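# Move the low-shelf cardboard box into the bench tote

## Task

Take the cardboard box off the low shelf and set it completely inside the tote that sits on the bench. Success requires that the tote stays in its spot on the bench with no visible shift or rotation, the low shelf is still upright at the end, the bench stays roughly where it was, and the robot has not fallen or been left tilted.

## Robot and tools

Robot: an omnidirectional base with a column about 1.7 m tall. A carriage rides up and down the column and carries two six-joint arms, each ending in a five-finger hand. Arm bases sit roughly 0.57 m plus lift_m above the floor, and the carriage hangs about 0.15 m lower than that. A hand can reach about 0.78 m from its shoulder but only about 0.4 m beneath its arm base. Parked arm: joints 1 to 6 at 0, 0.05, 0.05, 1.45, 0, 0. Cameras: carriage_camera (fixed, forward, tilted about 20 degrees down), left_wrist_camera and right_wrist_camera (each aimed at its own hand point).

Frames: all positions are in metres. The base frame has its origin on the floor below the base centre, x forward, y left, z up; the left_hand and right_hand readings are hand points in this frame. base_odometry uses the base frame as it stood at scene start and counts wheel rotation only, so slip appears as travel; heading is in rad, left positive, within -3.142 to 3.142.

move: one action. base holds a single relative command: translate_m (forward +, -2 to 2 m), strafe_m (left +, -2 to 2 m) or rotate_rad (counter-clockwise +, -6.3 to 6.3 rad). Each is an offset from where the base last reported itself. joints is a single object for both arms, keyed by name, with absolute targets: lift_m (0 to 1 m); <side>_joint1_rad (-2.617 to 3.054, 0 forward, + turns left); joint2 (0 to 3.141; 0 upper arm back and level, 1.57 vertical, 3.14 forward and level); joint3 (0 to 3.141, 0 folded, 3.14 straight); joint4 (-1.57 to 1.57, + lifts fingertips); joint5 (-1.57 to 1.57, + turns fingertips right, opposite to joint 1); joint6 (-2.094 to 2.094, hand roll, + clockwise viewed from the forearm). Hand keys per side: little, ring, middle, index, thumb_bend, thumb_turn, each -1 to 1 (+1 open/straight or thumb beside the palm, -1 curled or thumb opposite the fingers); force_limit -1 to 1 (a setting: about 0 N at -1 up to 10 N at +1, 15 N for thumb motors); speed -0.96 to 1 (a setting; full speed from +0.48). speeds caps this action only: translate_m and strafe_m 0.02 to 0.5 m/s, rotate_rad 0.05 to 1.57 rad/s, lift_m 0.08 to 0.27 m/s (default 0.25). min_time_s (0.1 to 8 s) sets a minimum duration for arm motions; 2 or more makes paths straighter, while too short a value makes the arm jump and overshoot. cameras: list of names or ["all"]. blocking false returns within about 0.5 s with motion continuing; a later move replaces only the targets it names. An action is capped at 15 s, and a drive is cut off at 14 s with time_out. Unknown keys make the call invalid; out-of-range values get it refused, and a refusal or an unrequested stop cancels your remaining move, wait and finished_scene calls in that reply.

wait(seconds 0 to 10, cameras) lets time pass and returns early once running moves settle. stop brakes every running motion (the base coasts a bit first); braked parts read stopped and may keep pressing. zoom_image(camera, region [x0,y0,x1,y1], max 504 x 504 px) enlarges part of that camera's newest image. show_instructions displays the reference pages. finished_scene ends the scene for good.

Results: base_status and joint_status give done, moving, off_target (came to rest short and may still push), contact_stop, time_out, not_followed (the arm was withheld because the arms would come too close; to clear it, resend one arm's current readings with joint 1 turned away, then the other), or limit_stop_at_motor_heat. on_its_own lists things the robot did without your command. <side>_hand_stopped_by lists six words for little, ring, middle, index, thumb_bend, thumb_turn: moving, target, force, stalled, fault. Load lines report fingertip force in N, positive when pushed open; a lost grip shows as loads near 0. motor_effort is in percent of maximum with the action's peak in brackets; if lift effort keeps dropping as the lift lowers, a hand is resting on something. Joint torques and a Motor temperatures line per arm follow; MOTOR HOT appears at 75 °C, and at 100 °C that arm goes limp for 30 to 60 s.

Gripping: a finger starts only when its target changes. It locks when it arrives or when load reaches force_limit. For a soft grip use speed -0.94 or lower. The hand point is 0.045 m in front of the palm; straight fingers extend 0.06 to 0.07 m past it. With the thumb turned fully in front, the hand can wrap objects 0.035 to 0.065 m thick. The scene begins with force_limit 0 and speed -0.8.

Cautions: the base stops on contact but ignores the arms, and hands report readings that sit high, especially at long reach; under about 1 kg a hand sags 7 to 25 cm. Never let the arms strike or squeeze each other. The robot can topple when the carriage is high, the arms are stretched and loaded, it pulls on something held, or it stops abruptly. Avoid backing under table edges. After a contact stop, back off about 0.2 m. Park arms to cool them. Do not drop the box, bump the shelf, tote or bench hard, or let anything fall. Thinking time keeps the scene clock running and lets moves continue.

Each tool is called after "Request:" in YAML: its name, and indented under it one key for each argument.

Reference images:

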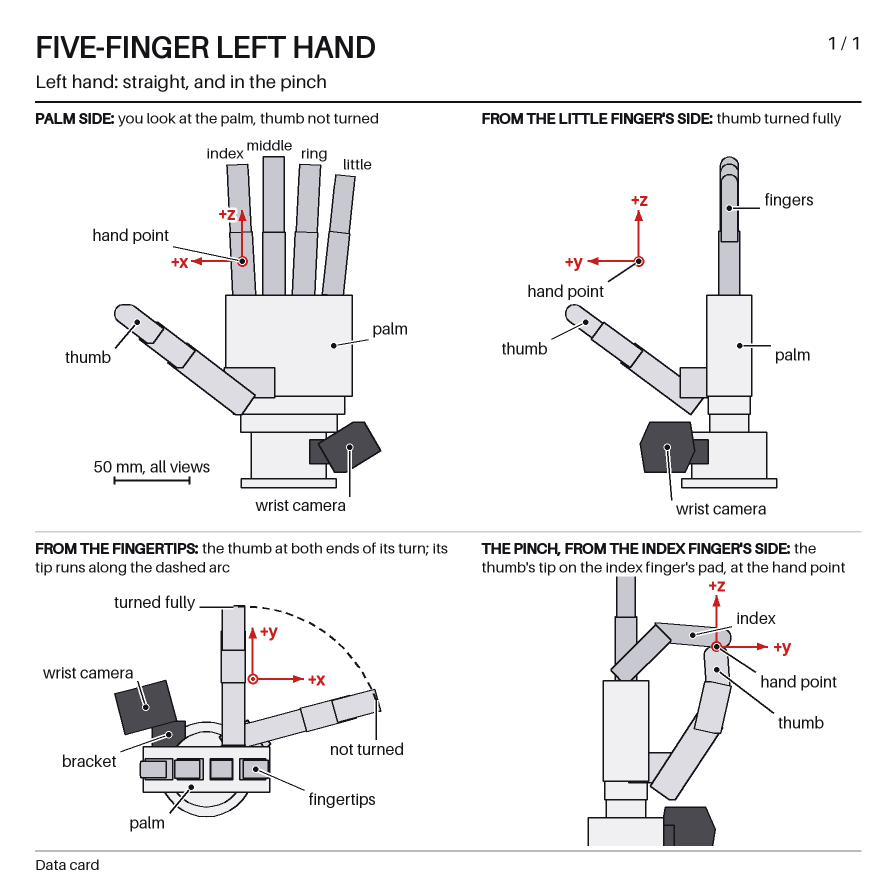

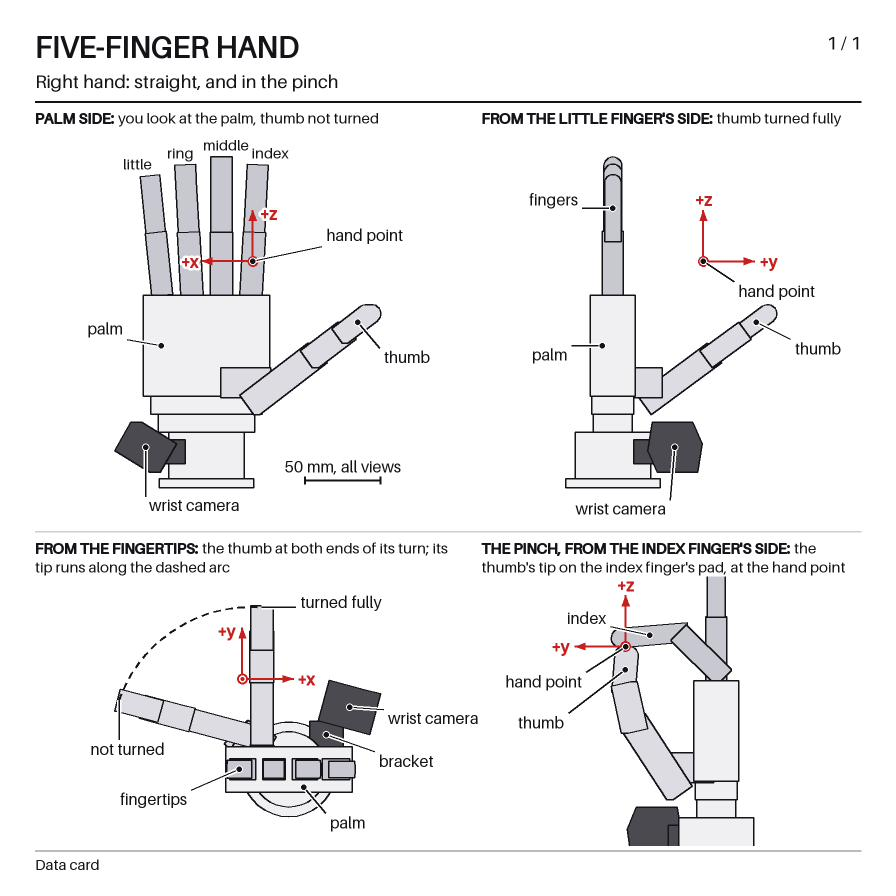

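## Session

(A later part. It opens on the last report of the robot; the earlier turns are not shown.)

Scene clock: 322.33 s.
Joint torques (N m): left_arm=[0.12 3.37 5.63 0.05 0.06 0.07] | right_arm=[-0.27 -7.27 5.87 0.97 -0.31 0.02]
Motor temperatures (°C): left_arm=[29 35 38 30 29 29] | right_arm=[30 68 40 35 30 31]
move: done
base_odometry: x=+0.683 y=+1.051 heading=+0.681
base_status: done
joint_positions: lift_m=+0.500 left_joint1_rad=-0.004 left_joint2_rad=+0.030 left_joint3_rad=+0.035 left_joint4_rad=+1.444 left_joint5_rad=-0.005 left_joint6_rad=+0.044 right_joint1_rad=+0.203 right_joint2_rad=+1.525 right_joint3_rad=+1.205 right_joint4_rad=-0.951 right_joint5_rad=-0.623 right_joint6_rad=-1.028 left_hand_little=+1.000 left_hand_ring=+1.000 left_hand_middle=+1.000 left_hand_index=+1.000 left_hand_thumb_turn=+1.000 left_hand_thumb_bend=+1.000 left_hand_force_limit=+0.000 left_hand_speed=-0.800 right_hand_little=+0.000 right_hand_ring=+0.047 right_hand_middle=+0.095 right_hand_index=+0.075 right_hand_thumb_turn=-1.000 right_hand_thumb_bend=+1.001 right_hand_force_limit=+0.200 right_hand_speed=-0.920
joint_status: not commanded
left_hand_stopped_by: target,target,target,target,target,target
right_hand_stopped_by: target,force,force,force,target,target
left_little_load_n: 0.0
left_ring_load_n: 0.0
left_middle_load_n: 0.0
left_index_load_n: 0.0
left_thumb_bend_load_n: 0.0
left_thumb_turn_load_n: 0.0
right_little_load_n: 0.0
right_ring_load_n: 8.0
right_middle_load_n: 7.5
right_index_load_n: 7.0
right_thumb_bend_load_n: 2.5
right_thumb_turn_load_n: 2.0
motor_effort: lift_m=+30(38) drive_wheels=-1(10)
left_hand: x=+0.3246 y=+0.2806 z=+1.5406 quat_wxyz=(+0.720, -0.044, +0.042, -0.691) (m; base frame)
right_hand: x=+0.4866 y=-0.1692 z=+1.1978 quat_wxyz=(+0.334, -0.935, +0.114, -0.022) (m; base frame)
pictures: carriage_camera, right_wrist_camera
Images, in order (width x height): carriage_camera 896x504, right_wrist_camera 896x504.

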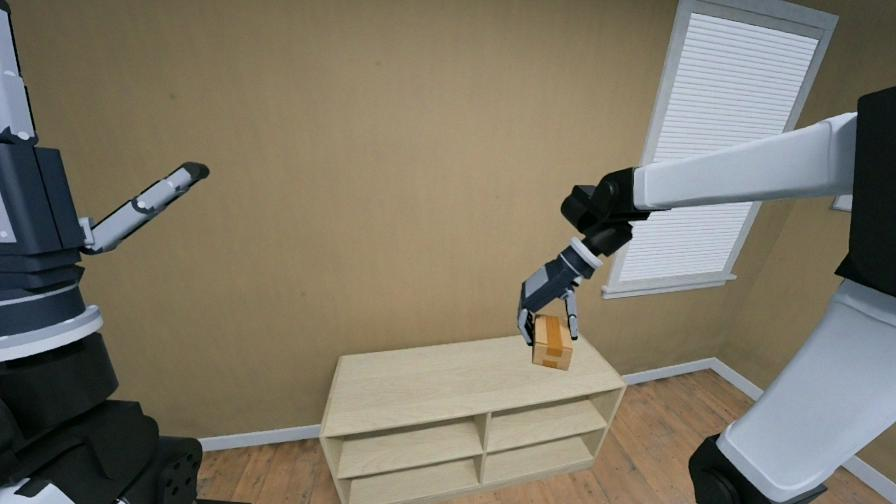

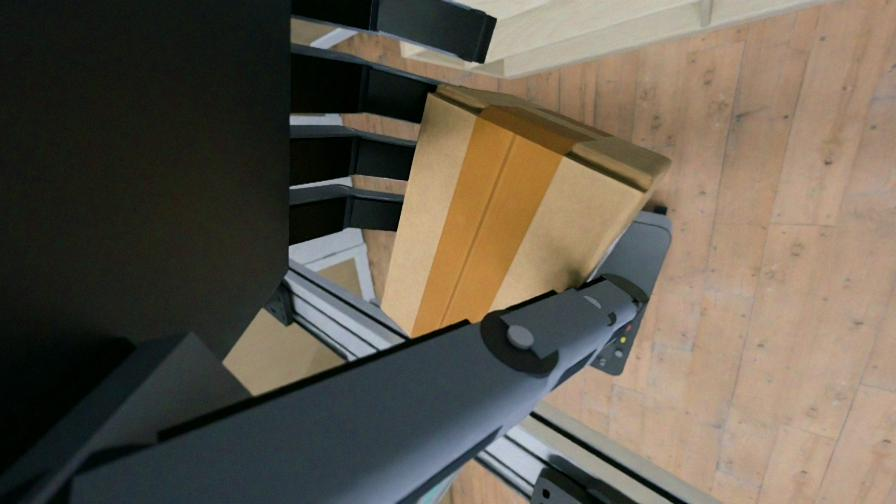

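Request:
move:
  base: {"rotate_rad": -1.466}
  joints: {"right_joint2_rad": 1.2, "right_joint3_rad": 0.9}
  speeds: {"rotate_rad": 0.6}
  min_time_s: 2
  cameras: ["carriage_camera"]

Scene clock: 329.50 s.
Joint torques (N m): left_arm=[0.1 3.36 5.55 0.06 0.06 0.07] | right_arm=[-0.16 -4.1 5.83 0.99 -0.32 0.01]
Motor temperatures (°C): left_arm=[29 35 38 30 29 29] | right_arm=[30 63 41 35 30 31]
move: done
base_odometry: x=+0.683 y=+1.051 heading=-0.785
base_status: done
joint_positions: lift_m=+0.500 left_joint1_rad=-0.004 left_joint2_rad=+0.030 left_joint3_rad=+0.035 left_joint4_rad=+1.444 left_joint5_rad=-0.005 left_joint6_rad=+0.044 right_joint1_rad=+0.202 right_joint2_rad=+1.217 right_joint3_rad=+0.906 right_joint4_rad=-0.951 right_joint5_rad=-0.623 right_joint6_rad=-1.028 left_hand_little=+1.000 left_hand_ring=+1.000 left_hand_middle=+1.000 left_hand_index=+1.000 left_hand_thumb_turn=+1.000 left_hand_thumb_bend=+1.000 left_hand_force_limit=+0.000 left_hand_speed=-0.800 right_hand_little=+0.000 right_hand_ring=+0.047 right_hand_middle=+0.095 right_hand_index=+0.075 right_hand_thumb_turn=-1.000 right_hand_thumb_bend=+1.001 right_hand_force_limit=+0.200 right_hand_speed=-0.920
joint_status: all done
left_hand_stopped_by: target,target,target,target,target,target
right_hand_stopped_by: target,force,force,force,target,target
left_little_load_n: 0.0
left_ring_load_n: 0.0
left_middle_load_n: 0.0
left_index_load_n: 0.0
left_thumb_bend_load_n: 0.0
left_thumb_turn_load_n: 0.0
right_little_load_n: 0.0
right_ring_load_n: 8.0
right_middle_load_n: 7.5
right_index_load_n: 7.0
right_thumb_bend_load_n: 2.5
right_thumb_turn_load_n: 2.0
motor_effort: lift_m=+35(37) drive_wheels=+2(9)
left_hand: x=+0.3246 y=+0.2806 z=+1.5406 quat_wxyz=(+0.720, -0.044, +0.042, -0.691) (m; base frame)
right_hand: x=+0.4112 y=-0.1851 z=+1.1840 quat_wxyz=(+0.335, -0.935, +0.113, -0.026) (m; base frame)
pictures: carriage_camera
Images, in order (width x height): carriage_camera 896x504.

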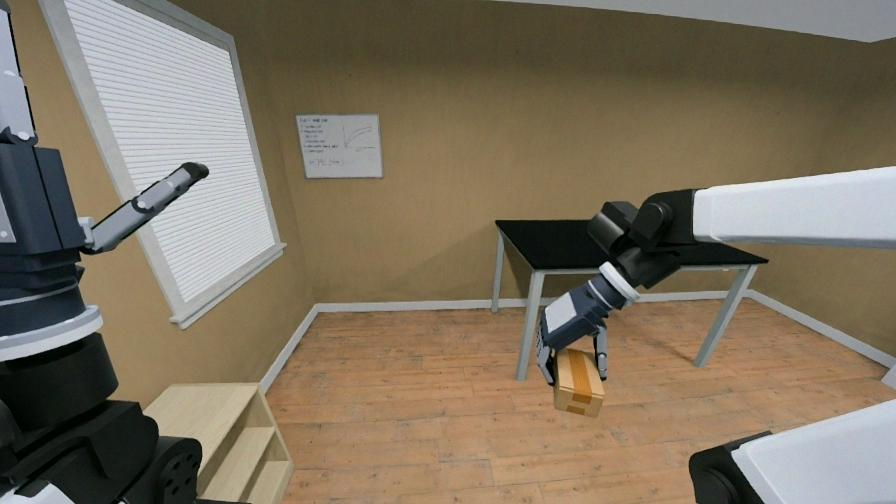

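Request:
move:
  base: {"rotate_rad": 0.08}
  cameras: []

Request:
move:
  base: {"strafe_m": -1.1}
  speeds: {"strafe_m": 0.35}
  cameras: []

Request:
move:
  base: {"translate_m": 0.45}
  joints: {"lift_m": 0.62}
  speeds: {"translate_m": 0.25}
  cameras: ["carriage_camera"]

Scene clock: 340.37 s.
Joint torques (N m): left_arm=[0.12 3.36 5.56 0.07 0.11 0.07] | right_arm=[-0.21 -4.07 5.81 1 -0.3 0.01]
Motor temperatures (°C): left_arm=[29 35 38 30 29 29] | right_arm=[30 56 40 35 30 31]
move: done
base_odometry: x=+0.683 y=+1.051 heading=-0.705
base_status: done
joint_positions: lift_m=+0.500 left_joint1_rad=-0.004 left_joint2_rad=+0.030 left_joint3_rad=+0.035 left_joint4_rad=+1.444 left_joint5_rad=-0.005 left_joint6_rad=+0.044 right_joint1_rad=+0.202 right_joint2_rad=+1.217 right_joint3_rad=+0.906 right_joint4_rad=-0.952 right_joint5_rad=-0.623 right_joint6_rad=-1.028 left_hand_little=+1.000 left_hand_ring=+1.000 left_hand_middle=+1.000 left_hand_index=+1.000 left_hand_thumb_turn=+1.000 left_hand_thumb_bend=+1.000 left_hand_force_limit=+0.000 left_hand_speed=-0.800 right_hand_little=+0.000 right_hand_ring=+0.047 right_hand_middle=+0.095 right_hand_index=+0.075 right_hand_thumb_turn=-1.000 right_hand_thumb_bend=+1.001 right_hand_force_limit=+0.200 right_hand_speed=-0.920
joint_status: not commanded
left_hand_stopped_by: target,target,target,target,target,target
right_hand_stopped_by: target,force,force,force,target,target
left_little_load_n: 0.0
left_ring_load_n: 0.0
left_middle_load_n: 0.0
left_index_load_n: 0.0
left_thumb_bend_load_n: 0.0
left_thumb_turn_load_n: 0.0
right_little_load_n: 0.0
right_ring_load_n: 8.0
right_middle_load_n: 7.5
right_index_load_n: 7.0
right_thumb_bend_load_n: 2.5
right_thumb_turn_load_n: 1.5
motor_effort: lift_m=+31(36) drive_wheels=-4(7)
left_hand: x=+0.3246 y=+0.2806 z=+1.5406 quat_wxyz=(+0.720, -0.044, +0.042, -0.691) (m; base frame)
right_hand: x=+0.4111 y=-0.1850 z=+1.1841 quat_wxyz=(+0.335, -0.935, +0.113, -0.026) (m; base frame)
pictures: none
No camera images: "cameras" was empty.

Scene clock: 345.30 s.
Joint torques (N m): left_arm=[0.03 3.36 5.56 0.06 0.06 0.07] | right_arm=[-0.18 -4.01 5.81 1 -0.31 0]
move: done
base_odometry: x=-0.031 y=+0.214 heading=-0.706
base_status: done
joint_positions: lift_m=+0.500 left_joint1_rad=-0.005 left_joint2_rad=+0.030 left_joint3_rad=+0.035 left_joint4_rad=+1.444 left_joint5_rad=-0.005 left_joint6_rad=+0.044 right_joint1_rad=+0.202 right_joint2_rad=+1.217 right_joint3_rad=+0.906 right_joint4_rad=-0.952 right_joint5_rad=-0.623 right_joint6_rad=-1.028 left_hand_little=+1.000 left_hand_ring=+1.000 left_hand_middle=+1.000 left_hand_index=+1.000 left_hand_thumb_turn=+1.000 left_hand_thumb_bend=+1.000 left_hand_force_limit=+0.000 left_hand_speed=-0.800 right_hand_little=+0.000 right_hand_ring=+0.047 right_hand_middle=+0.095 right_hand_index=+0.075 right_hand_thumb_turn=-1.000 right_hand_thumb_bend=+1.001 right_hand_force_limit=+0.200 right_hand_speed=-0.920
joint_status: not commanded
left_hand_stopped_by: target,target,target,target,target,target
right_hand_stopped_by: target,force,force,force,target,target
left_little_load_n: 0.0
left_ring_load_n: 0.0
left_middle_load_n: 0.0
left_index_load_n: 0.0
left_thumb_bend_load_n: 0.0
left_thumb_turn_load_n: 0.0
right_little_load_n: -0.5
right_ring_load_n: 8.0
right_middle_load_n: 7.5
right_index_load_n: 7.0
right_thumb_bend_load_n: 2.5
right_thumb_turn_load_n: 2.0
motor_effort: lift_m=+33(36) drive_wheels=-5(13)
left_hand: x=+0.3246 y=+0.2807 z=+1.5406 quat_wxyz=(+0.720, -0.044, +0.042, -0.692) (m; base frame)
right_hand: x=+0.4111 y=-0.1851 z=+1.1841 quat_wxyz=(+0.335, -0.935, +0.113, -0.026) (m; base frame)
pictures: none
No camera images: "cameras" was empty.

Scene clock: 348.40 s.
Joint torques (N m): left_arm=[0.12 3.3 5.59 0 0.07 0.07] | right_arm=[-0.21 -3.47 6.46 1.05 -0.31 0.03]
move: done
base_odometry: x=+0.311 y=-0.079 heading=-0.706
base_status: done
joint_positions: lift_m=+0.620 left_joint1_rad=-0.005 left_joint2_rad=+0.030 left_joint3_rad=+0.035 left_joint4_rad=+1.444 left_joint5_rad=-0.005 left_joint6_rad=+0.044 right_joint1_rad=+0.202 right_joint2_rad=+1.211 right_joint3_rad=+0.898 right_joint4_rad=-0.957 right_joint5_rad=-0.622 right_joint6_rad=-1.028 left_hand_little=+1.000 left_hand_ring=+1.000 left_hand_middle=+1.000 left_hand_index=+1.000 left_hand_thumb_turn=+1.000 left_hand_thumb_bend=+1.000 left_hand_force_limit=+0.000 left_hand_speed=-0.800 right_hand_little=+0.000 right_hand_ring=+0.047 right_hand_middle=+0.095 right_hand_index=+0.075 right_hand_thumb_turn=-1.000 right_hand_thumb_bend=+1.001 right_hand_force_limit=+0.200 right_hand_speed=-0.920
joint_status: all done
left_hand_stopped_by: target,target,target,target,target,target
right_hand_stopped_by: target,force,force,force,target,target
left_little_load_n: 0.0
left_ring_load_n: 0.0
left_middle_load_n: 0.0
left_index_load_n: 0.0
left_thumb_bend_load_n: 0.0
left_thumb_turn_load_n: 0.0
right_little_load_n: 0.0
right_ring_load_n: 8.0
right_middle_load_n: 7.5
right_index_load_n: 7.0
right_thumb_bend_load_n: 2.5
right_thumb_turn_load_n: 2.0
motor_effort: lift_m=+33(44) drive_wheels=-4(9)
left_hand: x=+0.3246 y=+0.2807 z=+1.6606 quat_wxyz=(+0.720, -0.044, +0.042, -0.692) (m; base frame)
right_hand: x=+0.4079 y=-0.1858 z=+1.3029 quat_wxyz=(+0.334, -0.935, +0.114, -0.023) (m; base frame)
pictures: carriage_camera
Images, in order (width x height): carriage_camera 896x504.

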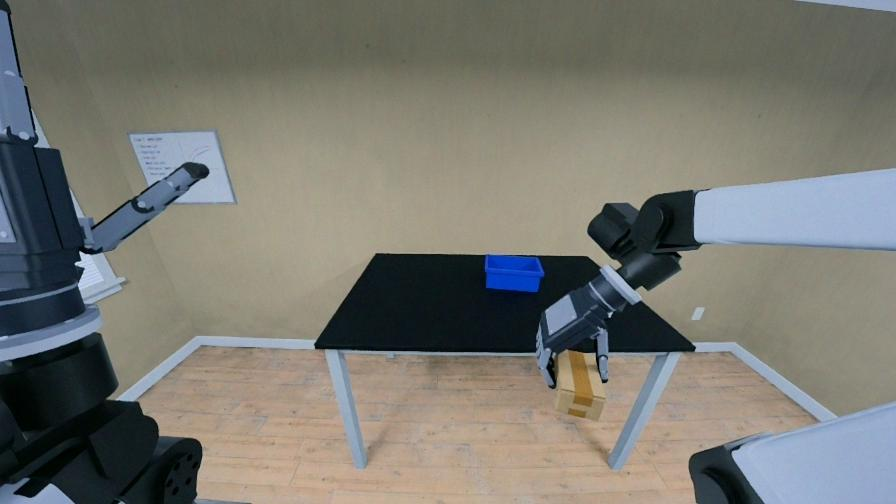

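Request:
zoom_image:
  camera: "carriage_camera"
  region: [460, 230, 580, 310]

Scaled by 4.200 from the camera's 896x504 image, which has a finer 1280x720 frame.

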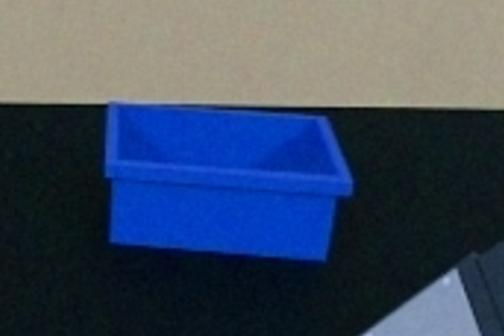

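Request:
move:
  joints: {"lift_m": 0.72, "right_joint1_rad": -0.154, "right_joint2_rad": 2.869, "right_joint3_rad": 1.986, "right_joint4_rad": 0.01, "right_joint5_rad": 0.02, "right_joint6_rad": 0.0}
  min_time_s: 4
  cameras: ["carriage_camera", "right_wrist_camera"]

Scene clock: 389.90 s.
Joint torques (N m): left_arm=[0.13 3.37 5.55 0.06 0.06 0.07] | right_arm=[-0.35 -12.34 8.55 1.83 0.2 0.19]
Motor temperatures (°C): left_arm=[29 35 38 29 29 29] | right_arm=[30 44 42 36 30 31]
move: done
base_odometry: x=+0.311 y=-0.079 heading=-0.706
base_status: not commanded
joint_positions: lift_m=+0.720 left_joint1_rad=-0.005 left_joint2_rad=+0.030 left_joint3_rad=+0.035 left_joint4_rad=+1.444 left_joint5_rad=-0.005 left_joint6_rad=+0.044 right_joint1_rad=-0.149 right_joint2_rad=+2.861 right_joint3_rad=+1.956 right_joint4_rad=-0.014 right_joint5_rad=+0.011 right_joint6_rad=-0.013 left_hand_little=+1.000 left_hand_ring=+1.000 left_hand_middle=+1.000 left_hand_index=+1.000 left_hand_thumb_turn=+1.000 left_hand_thumb_bend=+1.000 left_hand_force_limit=+0.000 left_hand_speed=-0.800 right_hand_little=+0.000 right_hand_ring=+0.047 right_hand_middle=+0.095 right_hand_index=+0.075 right_hand_thumb_turn=-1.000 right_hand_thumb_bend=+1.001 right_hand_force_limit=+0.200 right_hand_speed=-0.920
joint_status: all done
left_hand_stopped_by: target,target,target,target,target,target
right_hand_stopped_by: target,force,force,force,target,target
left_little_load_n: 0.0
left_ring_load_n: 0.0
left_middle_load_n: 0.0
left_index_load_n: 0.0
left_thumb_bend_load_n: 0.0
left_thumb_turn_load_n: 0.0
right_little_load_n: 0.0
right_ring_load_n: 7.5
right_middle_load_n: 8.0
right_index_load_n: 7.0
right_thumb_bend_load_n: 2.0
right_thumb_turn_load_n: 2.0
motor_effort: lift_m=+32(44) drive_wheels=+1(4)
left_hand: x=+0.3246 y=+0.2807 z=+1.7606 quat_wxyz=(+0.720, -0.044, +0.042, -0.692) (m; base frame)
right_hand: x=+0.8147 y=-0.3678 z=+1.0994 quat_wxyz=(+0.203, -0.622, +0.715, -0.247) (m; base frame)
pictures: carriage_camera, right_wrist_camera
Images, in order (width x height): carriage_camera 896x504, right_wrist_camera 896x504.

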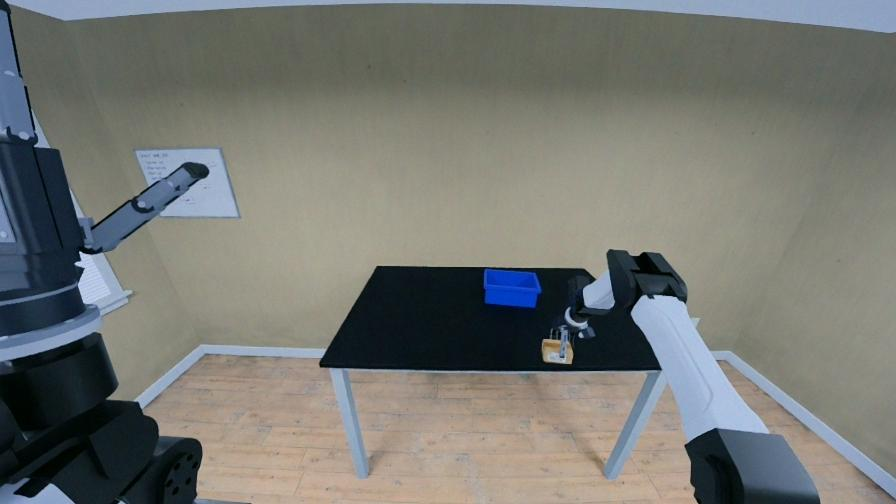

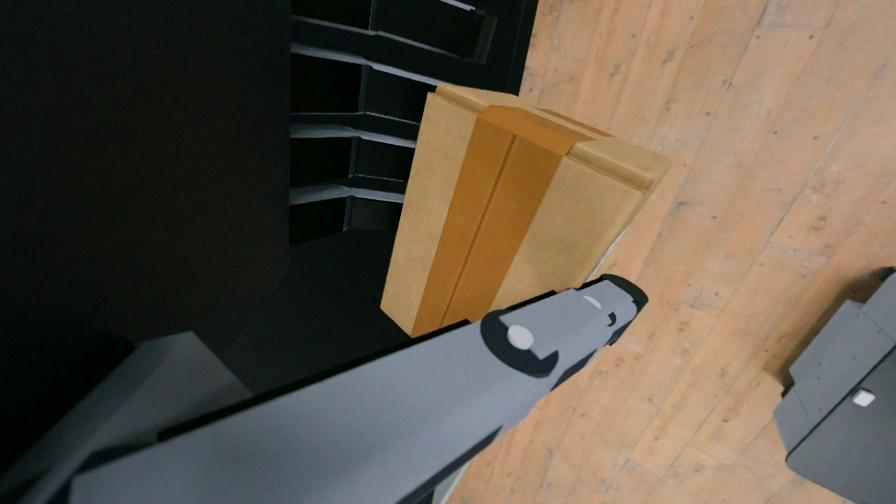

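Request:
move:
  base: {"translate_m": 0.45}
  joints: {"lift_m": 0.8}
  speeds: {"translate_m": 0.2}
  cameras: ["carriage_camera", "right_wrist_camera"]

Request:
zoom_image:
  camera: "carriage_camera"
  region: [440, 270, 620, 410]

Scene clock: 399.37 s.
Joint torques (N m): left_arm=[0.13 3.37 5.57 0.01 0.06 0.07] | right_arm=[-0.21 -13.93 7.72 1.74 0.17 0.21]
Motor temperatures (°C): left_arm=[29 35 38 29 29 29] | right_arm=[30 50 43 37 30 31]
move: done
base_odometry: x=+0.654 y=-0.371 heading=-0.707
base_status: done
joint_positions: lift_m=+0.800 left_joint1_rad=-0.005 left_joint2_rad=+0.030 left_joint3_rad=+0.035 left_joint4_rad=+1.444 left_joint5_rad=-0.005 left_joint6_rad=+0.044 right_joint1_rad=-0.151 right_joint2_rad=+2.880 right_joint3_rad=+1.965 right_joint4_rad=-0.005 right_joint5_rad=+0.013 right_joint6_rad=-0.012 left_hand_little=+1.000 left_hand_ring=+1.000 left_hand_middle=+1.000 left_hand_index=+1.000 left_hand_thumb_turn=+1.000 left_hand_thumb_bend=+1.000 left_hand_force_limit=+0.000 left_hand_speed=-0.800 right_hand_little=+0.000 right_hand_ring=+0.047 right_hand_middle=+0.095 right_hand_index=+0.075 right_hand_thumb_turn=-1.000 right_hand_thumb_bend=+1.001 right_hand_force_limit=+0.200 right_hand_speed=-0.920
joint_status: all done
left_hand_stopped_by: target,target,target,target,target,target
right_hand_stopped_by: target,force,force,force,target,target
left_little_load_n: 0.0
left_ring_load_n: 0.0
left_middle_load_n: 0.0
left_index_load_n: 0.0
left_thumb_bend_load_n: 0.5
left_thumb_turn_load_n: 0.0
right_little_load_n: 0.0
right_ring_load_n: 7.5
right_middle_load_n: 8.0
right_index_load_n: 7.0
right_thumb_bend_load_n: 2.5
right_thumb_turn_load_n: 2.0
motor_effort: lift_m=+31(40) drive_wheels=-4(9)
left_hand: x=+0.3246 y=+0.2807 z=+1.8406 quat_wxyz=(+0.720, -0.044, +0.042, -0.692) (m; base frame)
right_hand: x=+0.8144 y=-0.3690 z=+1.1729 quat_wxyz=(+0.202, -0.620, +0.716, -0.248) (m; base frame)
pictures: carriage_camera, right_wrist_camera
Images, in order (width x height): carriage_camera 896x504, right_wrist_camera 896x504.

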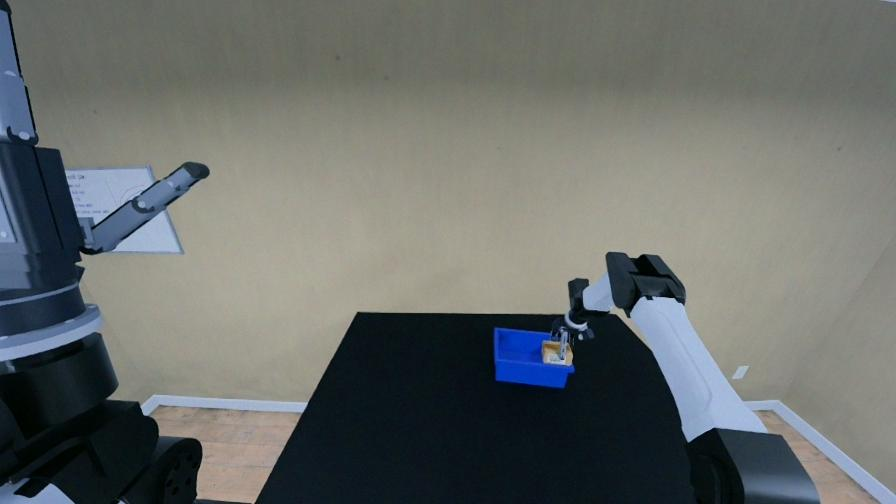

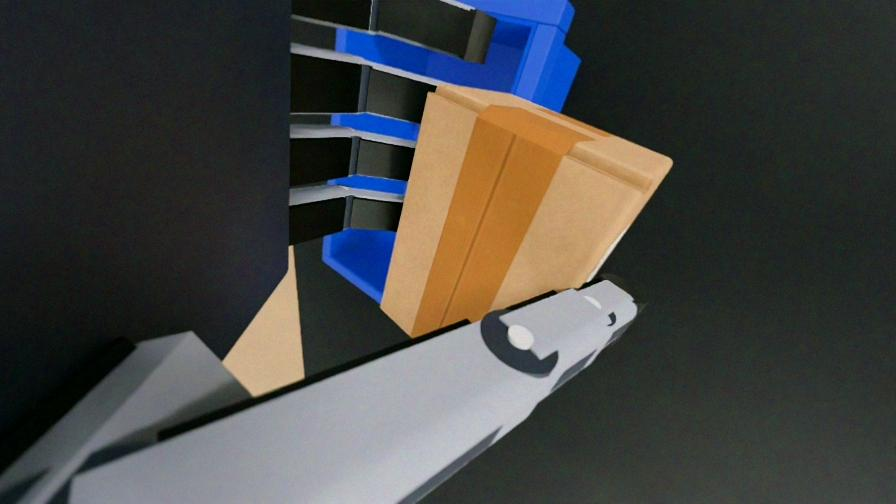

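Scaled by 2.800 from the camera's 896x504 image, which has a finer 1280x720 frame.

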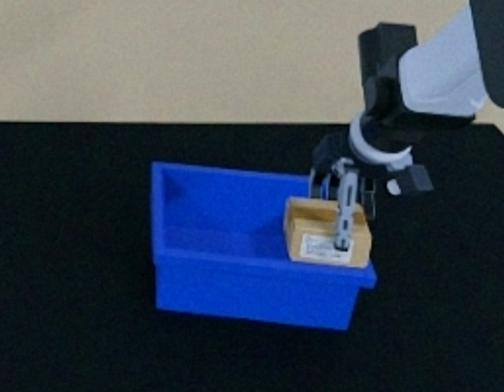

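Request:
move:
  base: {"translate_m": 0.16}
  joints: {"right_joint1_rad": -0.062, "right_joint5_rad": 0.05}
  speeds: {"translate_m": 0.1}
  min_time_s: 2
  cameras: ["carriage_camera", "right_wrist_camera"]

Request:
zoom_image:
  camera: "carriage_camera"
  region: [440, 310, 620, 450]

Scene clock: 418.20 s.
Joint torques (N m): left_arm=[0.12 3.36 5.49 0.06 0.06 0.07] | right_arm=[0.38 -13.96 7.71 1.74 0.23 0.2]
Motor temperatures (°C): left_arm=[29 35 38 29 29 29] | right_arm=[30 65 43 38 30 31]
move: done
base_odometry: x=+0.775 y=-0.475 heading=-0.707
base_status: done
joint_positions: lift_m=+0.800 left_joint1_rad=-0.005 left_joint2_rad=+0.030 left_joint3_rad=+0.035 left_joint4_rad=+1.443 left_joint5_rad=-0.005 left_joint6_rad=+0.044 right_joint1_rad=-0.066 right_joint2_rad=+2.880 right_joint3_rad=+1.965 right_joint4_rad=-0.005 right_joint5_rad=+0.041 right_joint6_rad=-0.012 left_hand_little=+1.000 left_hand_ring=+1.000 left_hand_middle=+1.000 left_hand_index=+1.000 left_hand_thumb_turn=+1.000 left_hand_thumb_bend=+1.000 left_hand_force_limit=+0.000 left_hand_speed=-0.800 right_hand_little=+0.000 right_hand_ring=+0.047 right_hand_middle=+0.095 right_hand_index=+0.075 right_hand_thumb_turn=-1.000 right_hand_thumb_bend=+1.001 right_hand_force_limit=+0.200 right_hand_speed=-0.920
joint_status: all done
left_hand_stopped_by: target,target,target,target,target,target
right_hand_stopped_by: target,force,force,force,target,target
left_little_load_n: -0.5
left_ring_load_n: 0.0
left_middle_load_n: 0.0
left_index_load_n: -0.5
left_thumb_bend_load_n: 0.0
left_thumb_turn_load_n: 0.0
right_little_load_n: 0.0
right_ring_load_n: 8.0
right_middle_load_n: 8.0
right_index_load_n: 7.0
right_thumb_bend_load_n: 2.5
right_thumb_turn_load_n: 2.0
motor_effort: lift_m=+30(37) drive_wheels=+2(8)
left_hand: x=+0.3247 y=+0.2807 z=+1.8405 quat_wxyz=(+0.720, -0.044, +0.042, -0.692) (m; base frame)
right_hand: x=+0.8175 y=-0.3251 z=+1.1723 quat_wxyz=(+0.203, -0.647, +0.692, -0.248) (m; base frame)
pictures: carriage_camera, right_wrist_camera
Images, in order (width x height): carriage_camera 896x504, right_wrist_camera 896x504.

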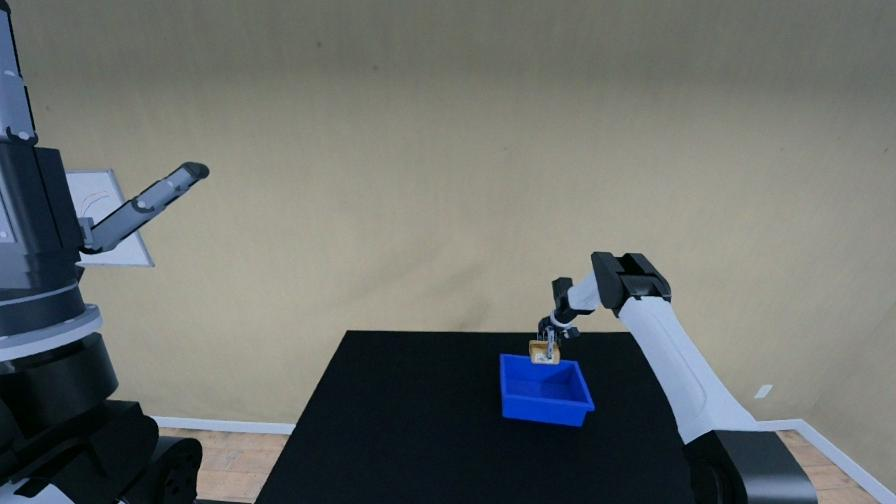

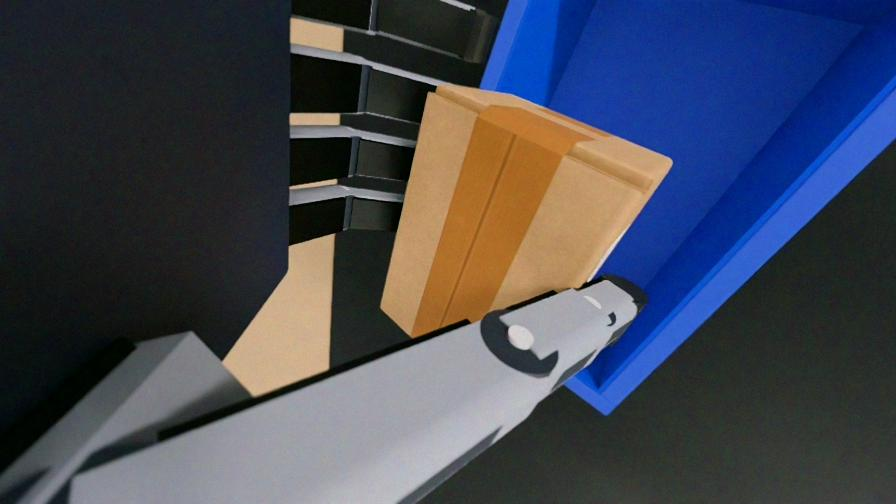

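Scaled by 2.800 from the camera's 896x504 image, which has a finer 1280x720 frame.

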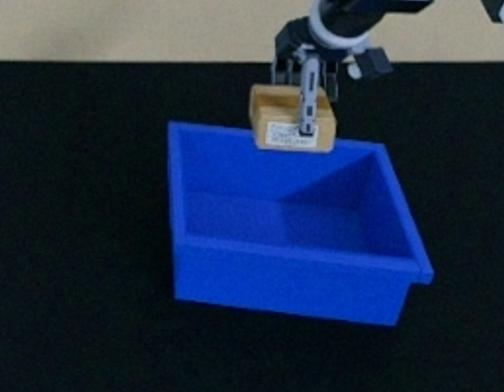

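Request:
move:
  joints: {"lift_m": 0.68}
  speeds: {"lift_m": 0.15}
  cameras: ["carriage_camera", "right_wrist_camera"]

Request:
zoom_image:
  camera: "carriage_camera"
  region: [460, 290, 620, 420]

Scene clock: 428.47 s.
Joint torques (N m): left_arm=[0.13 3.36 5.55 0.07 0.07 0.07] | right_arm=[0.51 -14.02 7.5 1.74 0.19 0.19]
Motor temperatures (°C): left_arm=[29 35 38 29 29 29] | right_arm=[30 71 43 38 30 31]
move: done
base_odometry: x=+0.775 y=-0.475 heading=-0.707
base_status: not commanded
joint_positions: lift_m=+0.680 left_joint1_rad=-0.005 left_joint2_rad=+0.030 left_joint3_rad=+0.035 left_joint4_rad=+1.443 left_joint5_rad=-0.005 left_joint6_rad=+0.044 right_joint1_rad=-0.066 right_joint2_rad=+2.880 right_joint3_rad=+1.967 right_joint4_rad=-0.005 right_joint5_rad=+0.042 right_joint6_rad=-0.012 left_hand_little=+1.000 left_hand_ring=+1.000 left_hand_middle=+1.000 left_hand_index=+1.000 left_hand_thumb_turn=+1.000 left_hand_thumb_bend=+1.000 left_hand_force_limit=+0.000 left_hand_speed=-0.800 right_hand_little=+0.000 right_hand_ring=+0.047 right_hand_middle=+0.095 right_hand_index=+0.075 right_hand_thumb_turn=-1.000 right_hand_thumb_bend=+1.001 right_hand_force_limit=+0.200 right_hand_speed=-0.920
joint_status: all done
left_hand_stopped_by: target,target,target,target,target,target
right_hand_stopped_by: target,force,force,force,target,target
left_little_load_n: 0.0
left_ring_load_n: 0.0
left_middle_load_n: 0.0
left_index_load_n: 0.0
left_thumb_bend_load_n: 0.0
left_thumb_turn_load_n: 0.0
right_little_load_n: 0.0
right_ring_load_n: 8.0
right_middle_load_n: 7.5
right_index_load_n: 7.0
right_thumb_bend_load_n: 2.5
right_thumb_turn_load_n: 2.0
motor_effort: lift_m=+27(33) drive_wheels=-3(4)
left_hand: x=+0.3247 y=+0.2807 z=+1.7211 quat_wxyz=(+0.720, -0.044, +0.042, -0.692) (m; base frame)
right_hand: x=+0.8181 y=-0.3253 z=+1.0532 quat_wxyz=(+0.203, -0.646, +0.692, -0.249) (m; base frame)
pictures: carriage_camera, right_wrist_camera
Images, in order (width x height): carriage_camera 896x504, right_wrist_camera 896x504.

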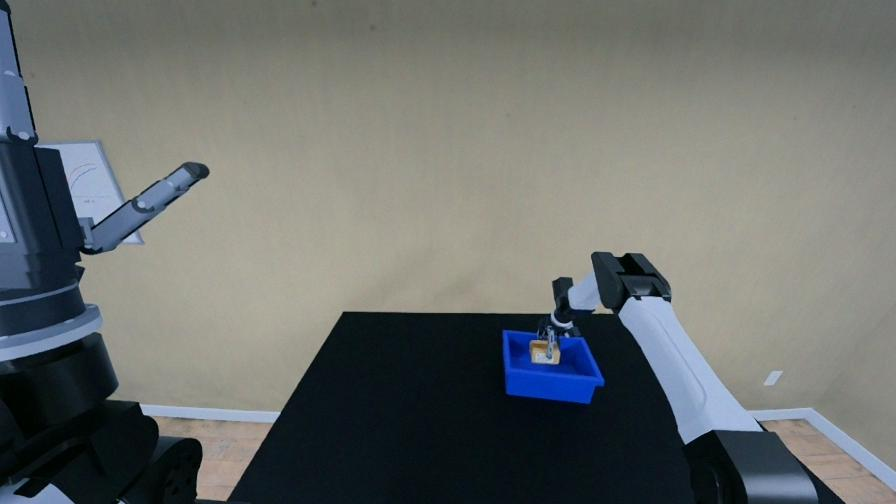

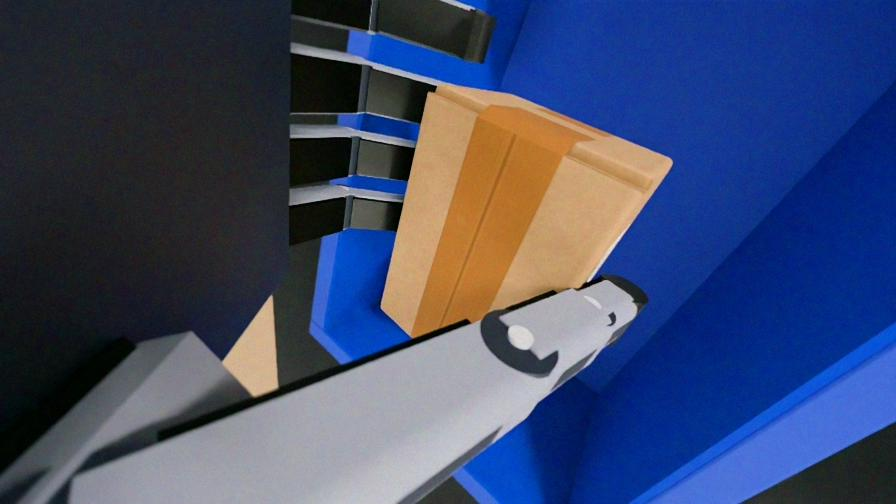

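Scaled by 3.150 from the camera's 896x504 image, which has a finer 1280x720 frame.

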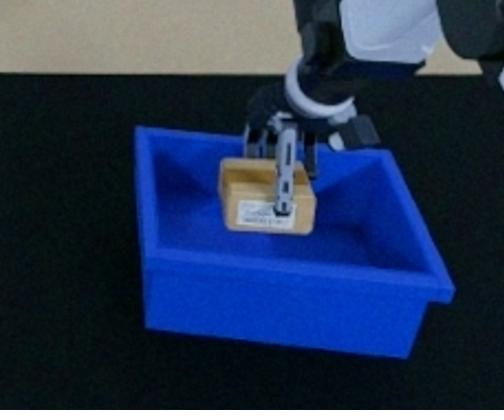

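Request:
move:
  joints: {"lift_m": 0.615}
  speeds: {"lift_m": 0.1}
  cameras: ["carriage_camera", "right_wrist_camera"]

Request:
zoom_image:
  camera: "carriage_camera"
  region: [460, 290, 620, 420]

Scene clock: 432.83 s.
Joint torques (N m): left_arm=[0.13 3.36 5.57 0.1 0.07 0.07] | right_arm=[0.44 -14.13 7.45 1.77 0.21 0.19]
Motor temperatures (°C): left_arm=[29 35 38 29 29 29] | right_arm=[30 74 43 39 30 31]
move: done
base_odometry: x=+0.775 y=-0.475 heading=-0.707
base_status: not commanded
joint_positions: lift_m=+0.615 left_joint1_rad=-0.005 left_joint2_rad=+0.030 left_joint3_rad=+0.035 left_joint4_rad=+1.443 left_joint5_rad=-0.005 left_joint6_rad=+0.044 right_joint1_rad=-0.066 right_joint2_rad=+2.880 right_joint3_rad=+1.968 right_joint4_rad=-0.005 right_joint5_rad=+0.042 right_joint6_rad=-0.012 left_hand_little=+1.000 left_hand_ring=+1.000 left_hand_middle=+1.000 left_hand_index=+1.000 left_hand_thumb_turn=+1.000 left_hand_thumb_bend=+1.000 left_hand_force_limit=+0.000 left_hand_speed=-0.800 right_hand_little=+0.000 right_hand_ring=+0.047 right_hand_middle=+0.095 right_hand_index=+0.075 right_hand_thumb_turn=-1.000 right_hand_thumb_bend=+1.001 right_hand_force_limit=+0.200 right_hand_speed=-0.920
joint_status: all done
left_hand_stopped_by: target,target,target,target,target,target
right_hand_stopped_by: target,force,force,force,target,target
left_little_load_n: 0.0
left_ring_load_n: 0.0
left_middle_load_n: 0.0
left_index_load_n: 0.0
left_thumb_bend_load_n: 0.0
left_thumb_turn_load_n: 0.5
right_little_load_n: 0.0
right_ring_load_n: 8.0
right_middle_load_n: 7.5
right_index_load_n: 7.0
right_thumb_bend_load_n: 2.5
right_thumb_turn_load_n: 2.0
motor_effort: lift_m=+27(29) drive_wheels=-3(4)
left_hand: x=+0.3247 y=+0.2807 z=+1.6561 quat_wxyz=(+0.720, -0.044, +0.042, -0.692) (m; base frame)
right_hand: x=+0.8185 y=-0.3253 z=+0.9885 quat_wxyz=(+0.203, -0.646, +0.692, -0.249) (m; base frame)
pictures: carriage_camera, right_wrist_camera
Images, in order (width x height): carriage_camera 896x504, right_wrist_camera 896x504.

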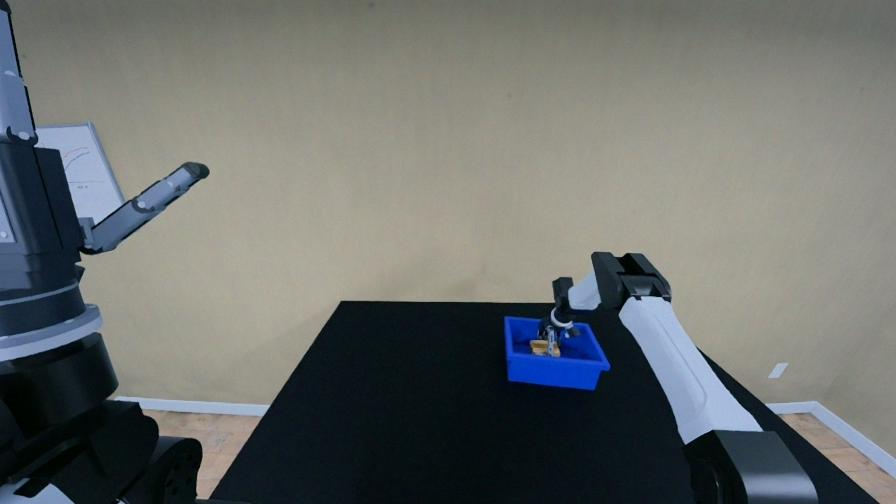

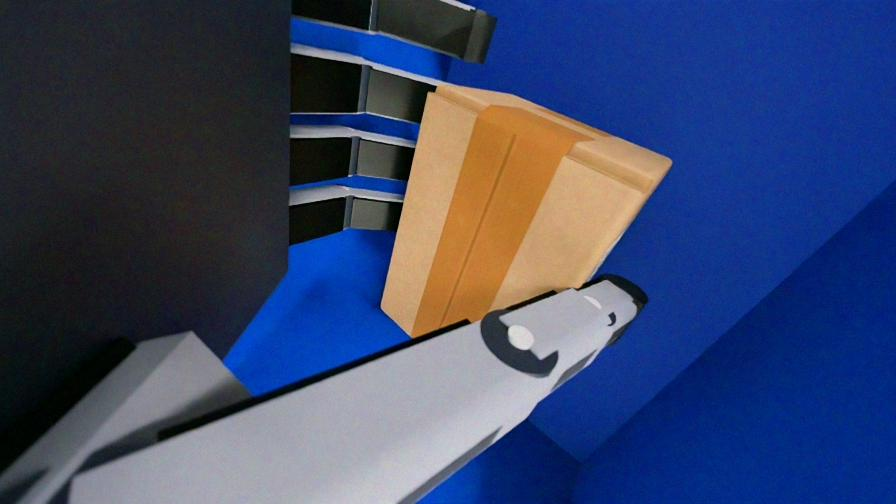

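Scaled by 3.150 from the camera's 896x504 image, which has a finer 1280x720 frame.

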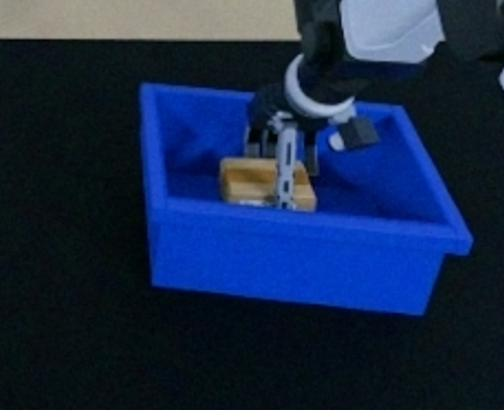

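Request:
move:
  joints: {"lift_m": 0.6}
  speeds: {"lift_m": 0.08}
  cameras: ["right_wrist_camera"]

Scene clock: 436.20 s.
Joint torques (N m): left_arm=[0.12 3.36 5.55 0.07 0.06 0.07] | right_arm=[0.39 -14.05 7.5 1.73 0.21 0.18]
Motor temperatures (°C): left_arm=[29 35 38 29 29 29] | right_arm=[30 75 44 39 30 31]
move: done
MOTOR HOT: joint 2 (shoulder) of the right arm reports 75 °C; the controller stops that arm at 100 °C. To cool a motor, set the load down, stop pushing, or move to a pose that needs little force.
base_odometry: x=+0.775 y=-0.475 heading=-0.707
base_status: not commanded
joint_positions: lift_m=+0.600 left_joint1_rad=-0.005 left_joint2_rad=+0.030 left_joint3_rad=+0.035 left_joint4_rad=+1.443 left_joint5_rad=-0.005 left_joint6_rad=+0.044 right_joint1_rad=-0.066 right_joint2_rad=+2.880 right_joint3_rad=+1.968 right_joint4_rad=-0.004 right_joint5_rad=+0.042 right_joint6_rad=-0.012 left_hand_little=+1.000 left_hand_ring=+1.000 left_hand_middle=+1.000 left_hand_index=+1.000 left_hand_thumb_turn=+1.000 left_hand_thumb_bend=+1.000 left_hand_force_limit=+0.000 left_hand_speed=-0.800 right_hand_little=+0.000 right_hand_ring=+0.047 right_hand_middle=+0.095 right_hand_index=+0.075 right_hand_thumb_turn=-1.000 right_hand_thumb_bend=+1.001 right_hand_force_limit=+0.200 right_hand_speed=-0.920
joint_status: all done
left_hand_stopped_by: target,target,target,target,target,target
right_hand_stopped_by: target,force,force,force,target,target
left_little_load_n: 0.0
left_ring_load_n: 0.0
left_middle_load_n: 0.0
left_index_load_n: 0.0
left_thumb_bend_load_n: 0.0
left_thumb_turn_load_n: 0.0
right_little_load_n: 0.0
right_ring_load_n: 8.0
right_middle_load_n: 7.5
right_index_load_n: 7.0
right_thumb_bend_load_n: 2.5
right_thumb_turn_load_n: 2.0
motor_effort: lift_m=+27(28) drive_wheels=-3(3)
left_hand: x=+0.3247 y=+0.2807 z=+1.6412 quat_wxyz=(+0.720, -0.044, +0.042, -0.692) (m; base frame)
right_hand: x=+0.8187 y=-0.3254 z=+0.9736 quat_wxyz=(+0.203, -0.646, +0.692, -0.249) (m; base frame)
pictures: right_wrist_camera
Images, in order (width x height): right_wrist_camera 896x504.

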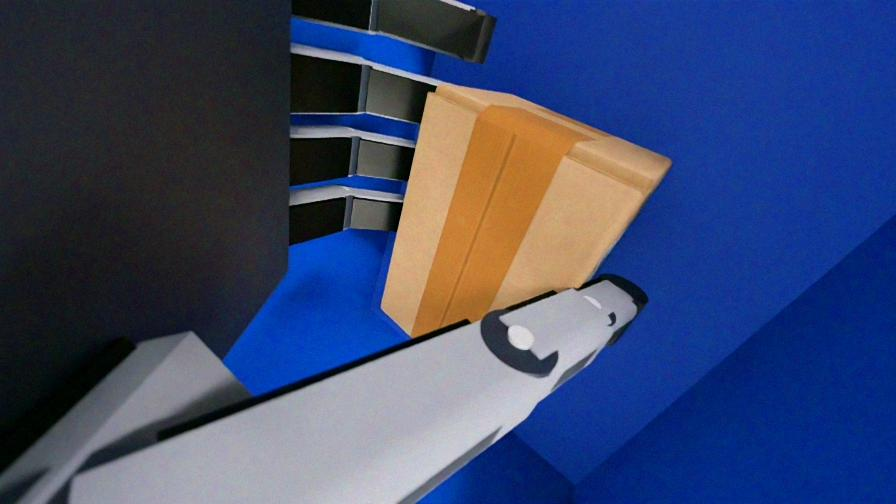

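Request:
move:
  joints: {"lift_m": 0.59}
  speeds: {"lift_m": 0.08}
  cameras: ["carriage_camera", "right_wrist_camera"]

Request:
zoom_image:
  camera: "carriage_camera"
  region: [490, 290, 620, 400]

Scene clock: 439.10 s.
Joint torques (N m): left_arm=[0.13 3.37 5.56 0.07 0.06 0.07] | right_arm=[0.39 -14.15 7.36 1.71 0.2 0.16]
Motor temperatures (°C): left_arm=[29 35 38 29 29 29] | right_arm=[30 77 44 39 30 31]
move: done
MOTOR HOT: still on. Joint 2 (shoulder) of the right arm reports 77 °C.
base_odometry: x=+0.775 y=-0.475 heading=-0.707
base_status: not commanded
joint_positions: lift_m=+0.590 left_joint1_rad=-0.005 left_joint2_rad=+0.030 left_joint3_rad=+0.035 left_joint4_rad=+1.443 left_joint5_rad=-0.005 left_joint6_rad=+0.044 right_joint1_rad=-0.066 right_joint2_rad=+2.882 right_joint3_rad=+1.968 right_joint4_rad=-0.001 right_joint5_rad=+0.043 right_joint6_rad=-0.010 left_hand_little=+1.000 left_hand_ring=+1.000 left_hand_middle=+1.000 left_hand_index=+1.000 left_hand_thumb_turn=+1.000 left_hand_thumb_bend=+1.000 left_hand_force_limit=+0.000 left_hand_speed=-0.800 right_hand_little=+0.000 right_hand_ring=+0.047 right_hand_middle=+0.095 right_hand_index=+0.076 right_hand_thumb_turn=-1.000 right_hand_thumb_bend=+1.001 right_hand_force_limit=+0.200 right_hand_speed=-0.920
joint_status: all done
left_hand_stopped_by: target,target,target,target,target,target
right_hand_stopped_by: target,force,force,force,target,target
left_little_load_n: 0.0
left_ring_load_n: 0.0
left_middle_load_n: 0.0
left_index_load_n: 0.0
left_thumb_bend_load_n: 0.0
left_thumb_turn_load_n: 0.0
right_little_load_n: 0.0
right_ring_load_n: 3.0
right_middle_load_n: 6.0
right_index_load_n: 8.0
right_thumb_bend_load_n: 1.5
right_thumb_turn_load_n: 0.0
motor_effort: lift_m=+27(30) drive_wheels=-3(4)
left_hand: x=+0.3247 y=+0.2807 z=+1.6312 quat_wxyz=(+0.720, -0.044, +0.042, -0.692) (m; base frame)
right_hand: x=+0.8193 y=-0.3254 z=+0.9633 quat_wxyz=(+0.204, -0.645, +0.692, -0.250) (m; base frame)
pictures: carriage_camera, right_wrist_camera
Images, in order (width x height): carriage_camera 896x504, right_wrist_camera 896x504.

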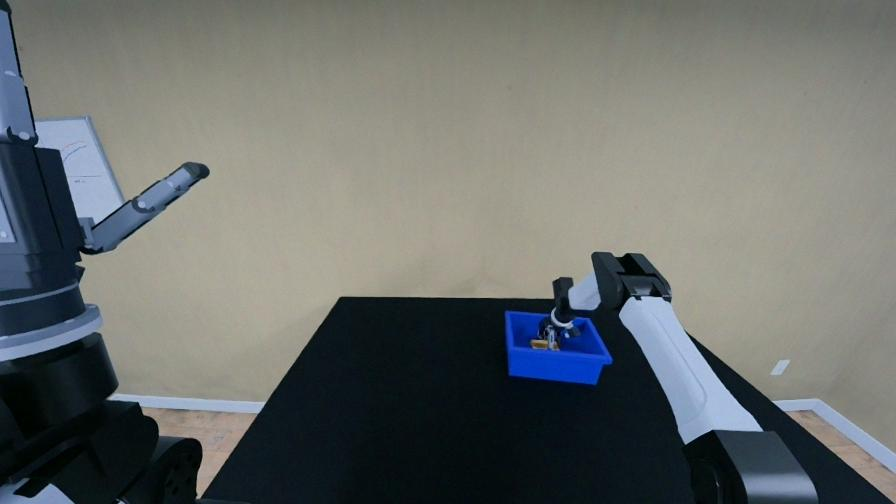

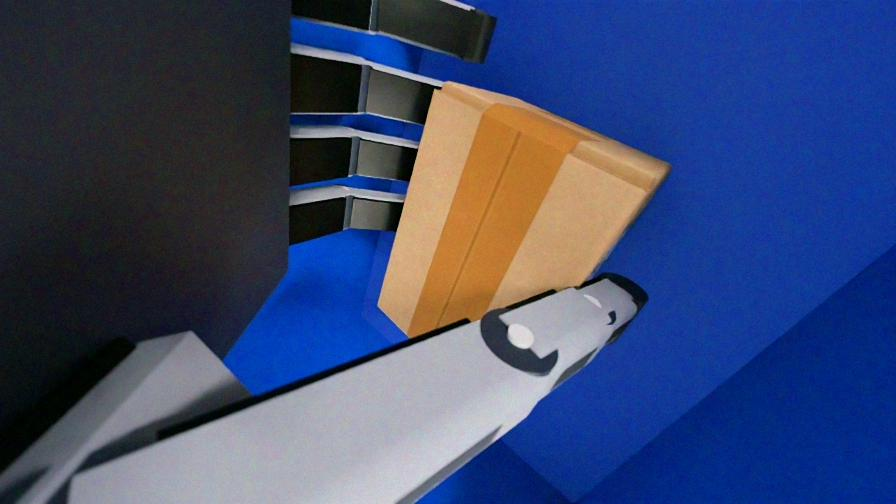

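Scaled by 3.877 from the camera's 896x504 image, which has a finer 1280x720 frame.

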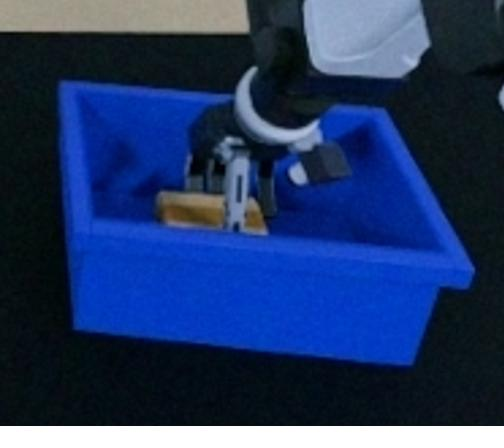

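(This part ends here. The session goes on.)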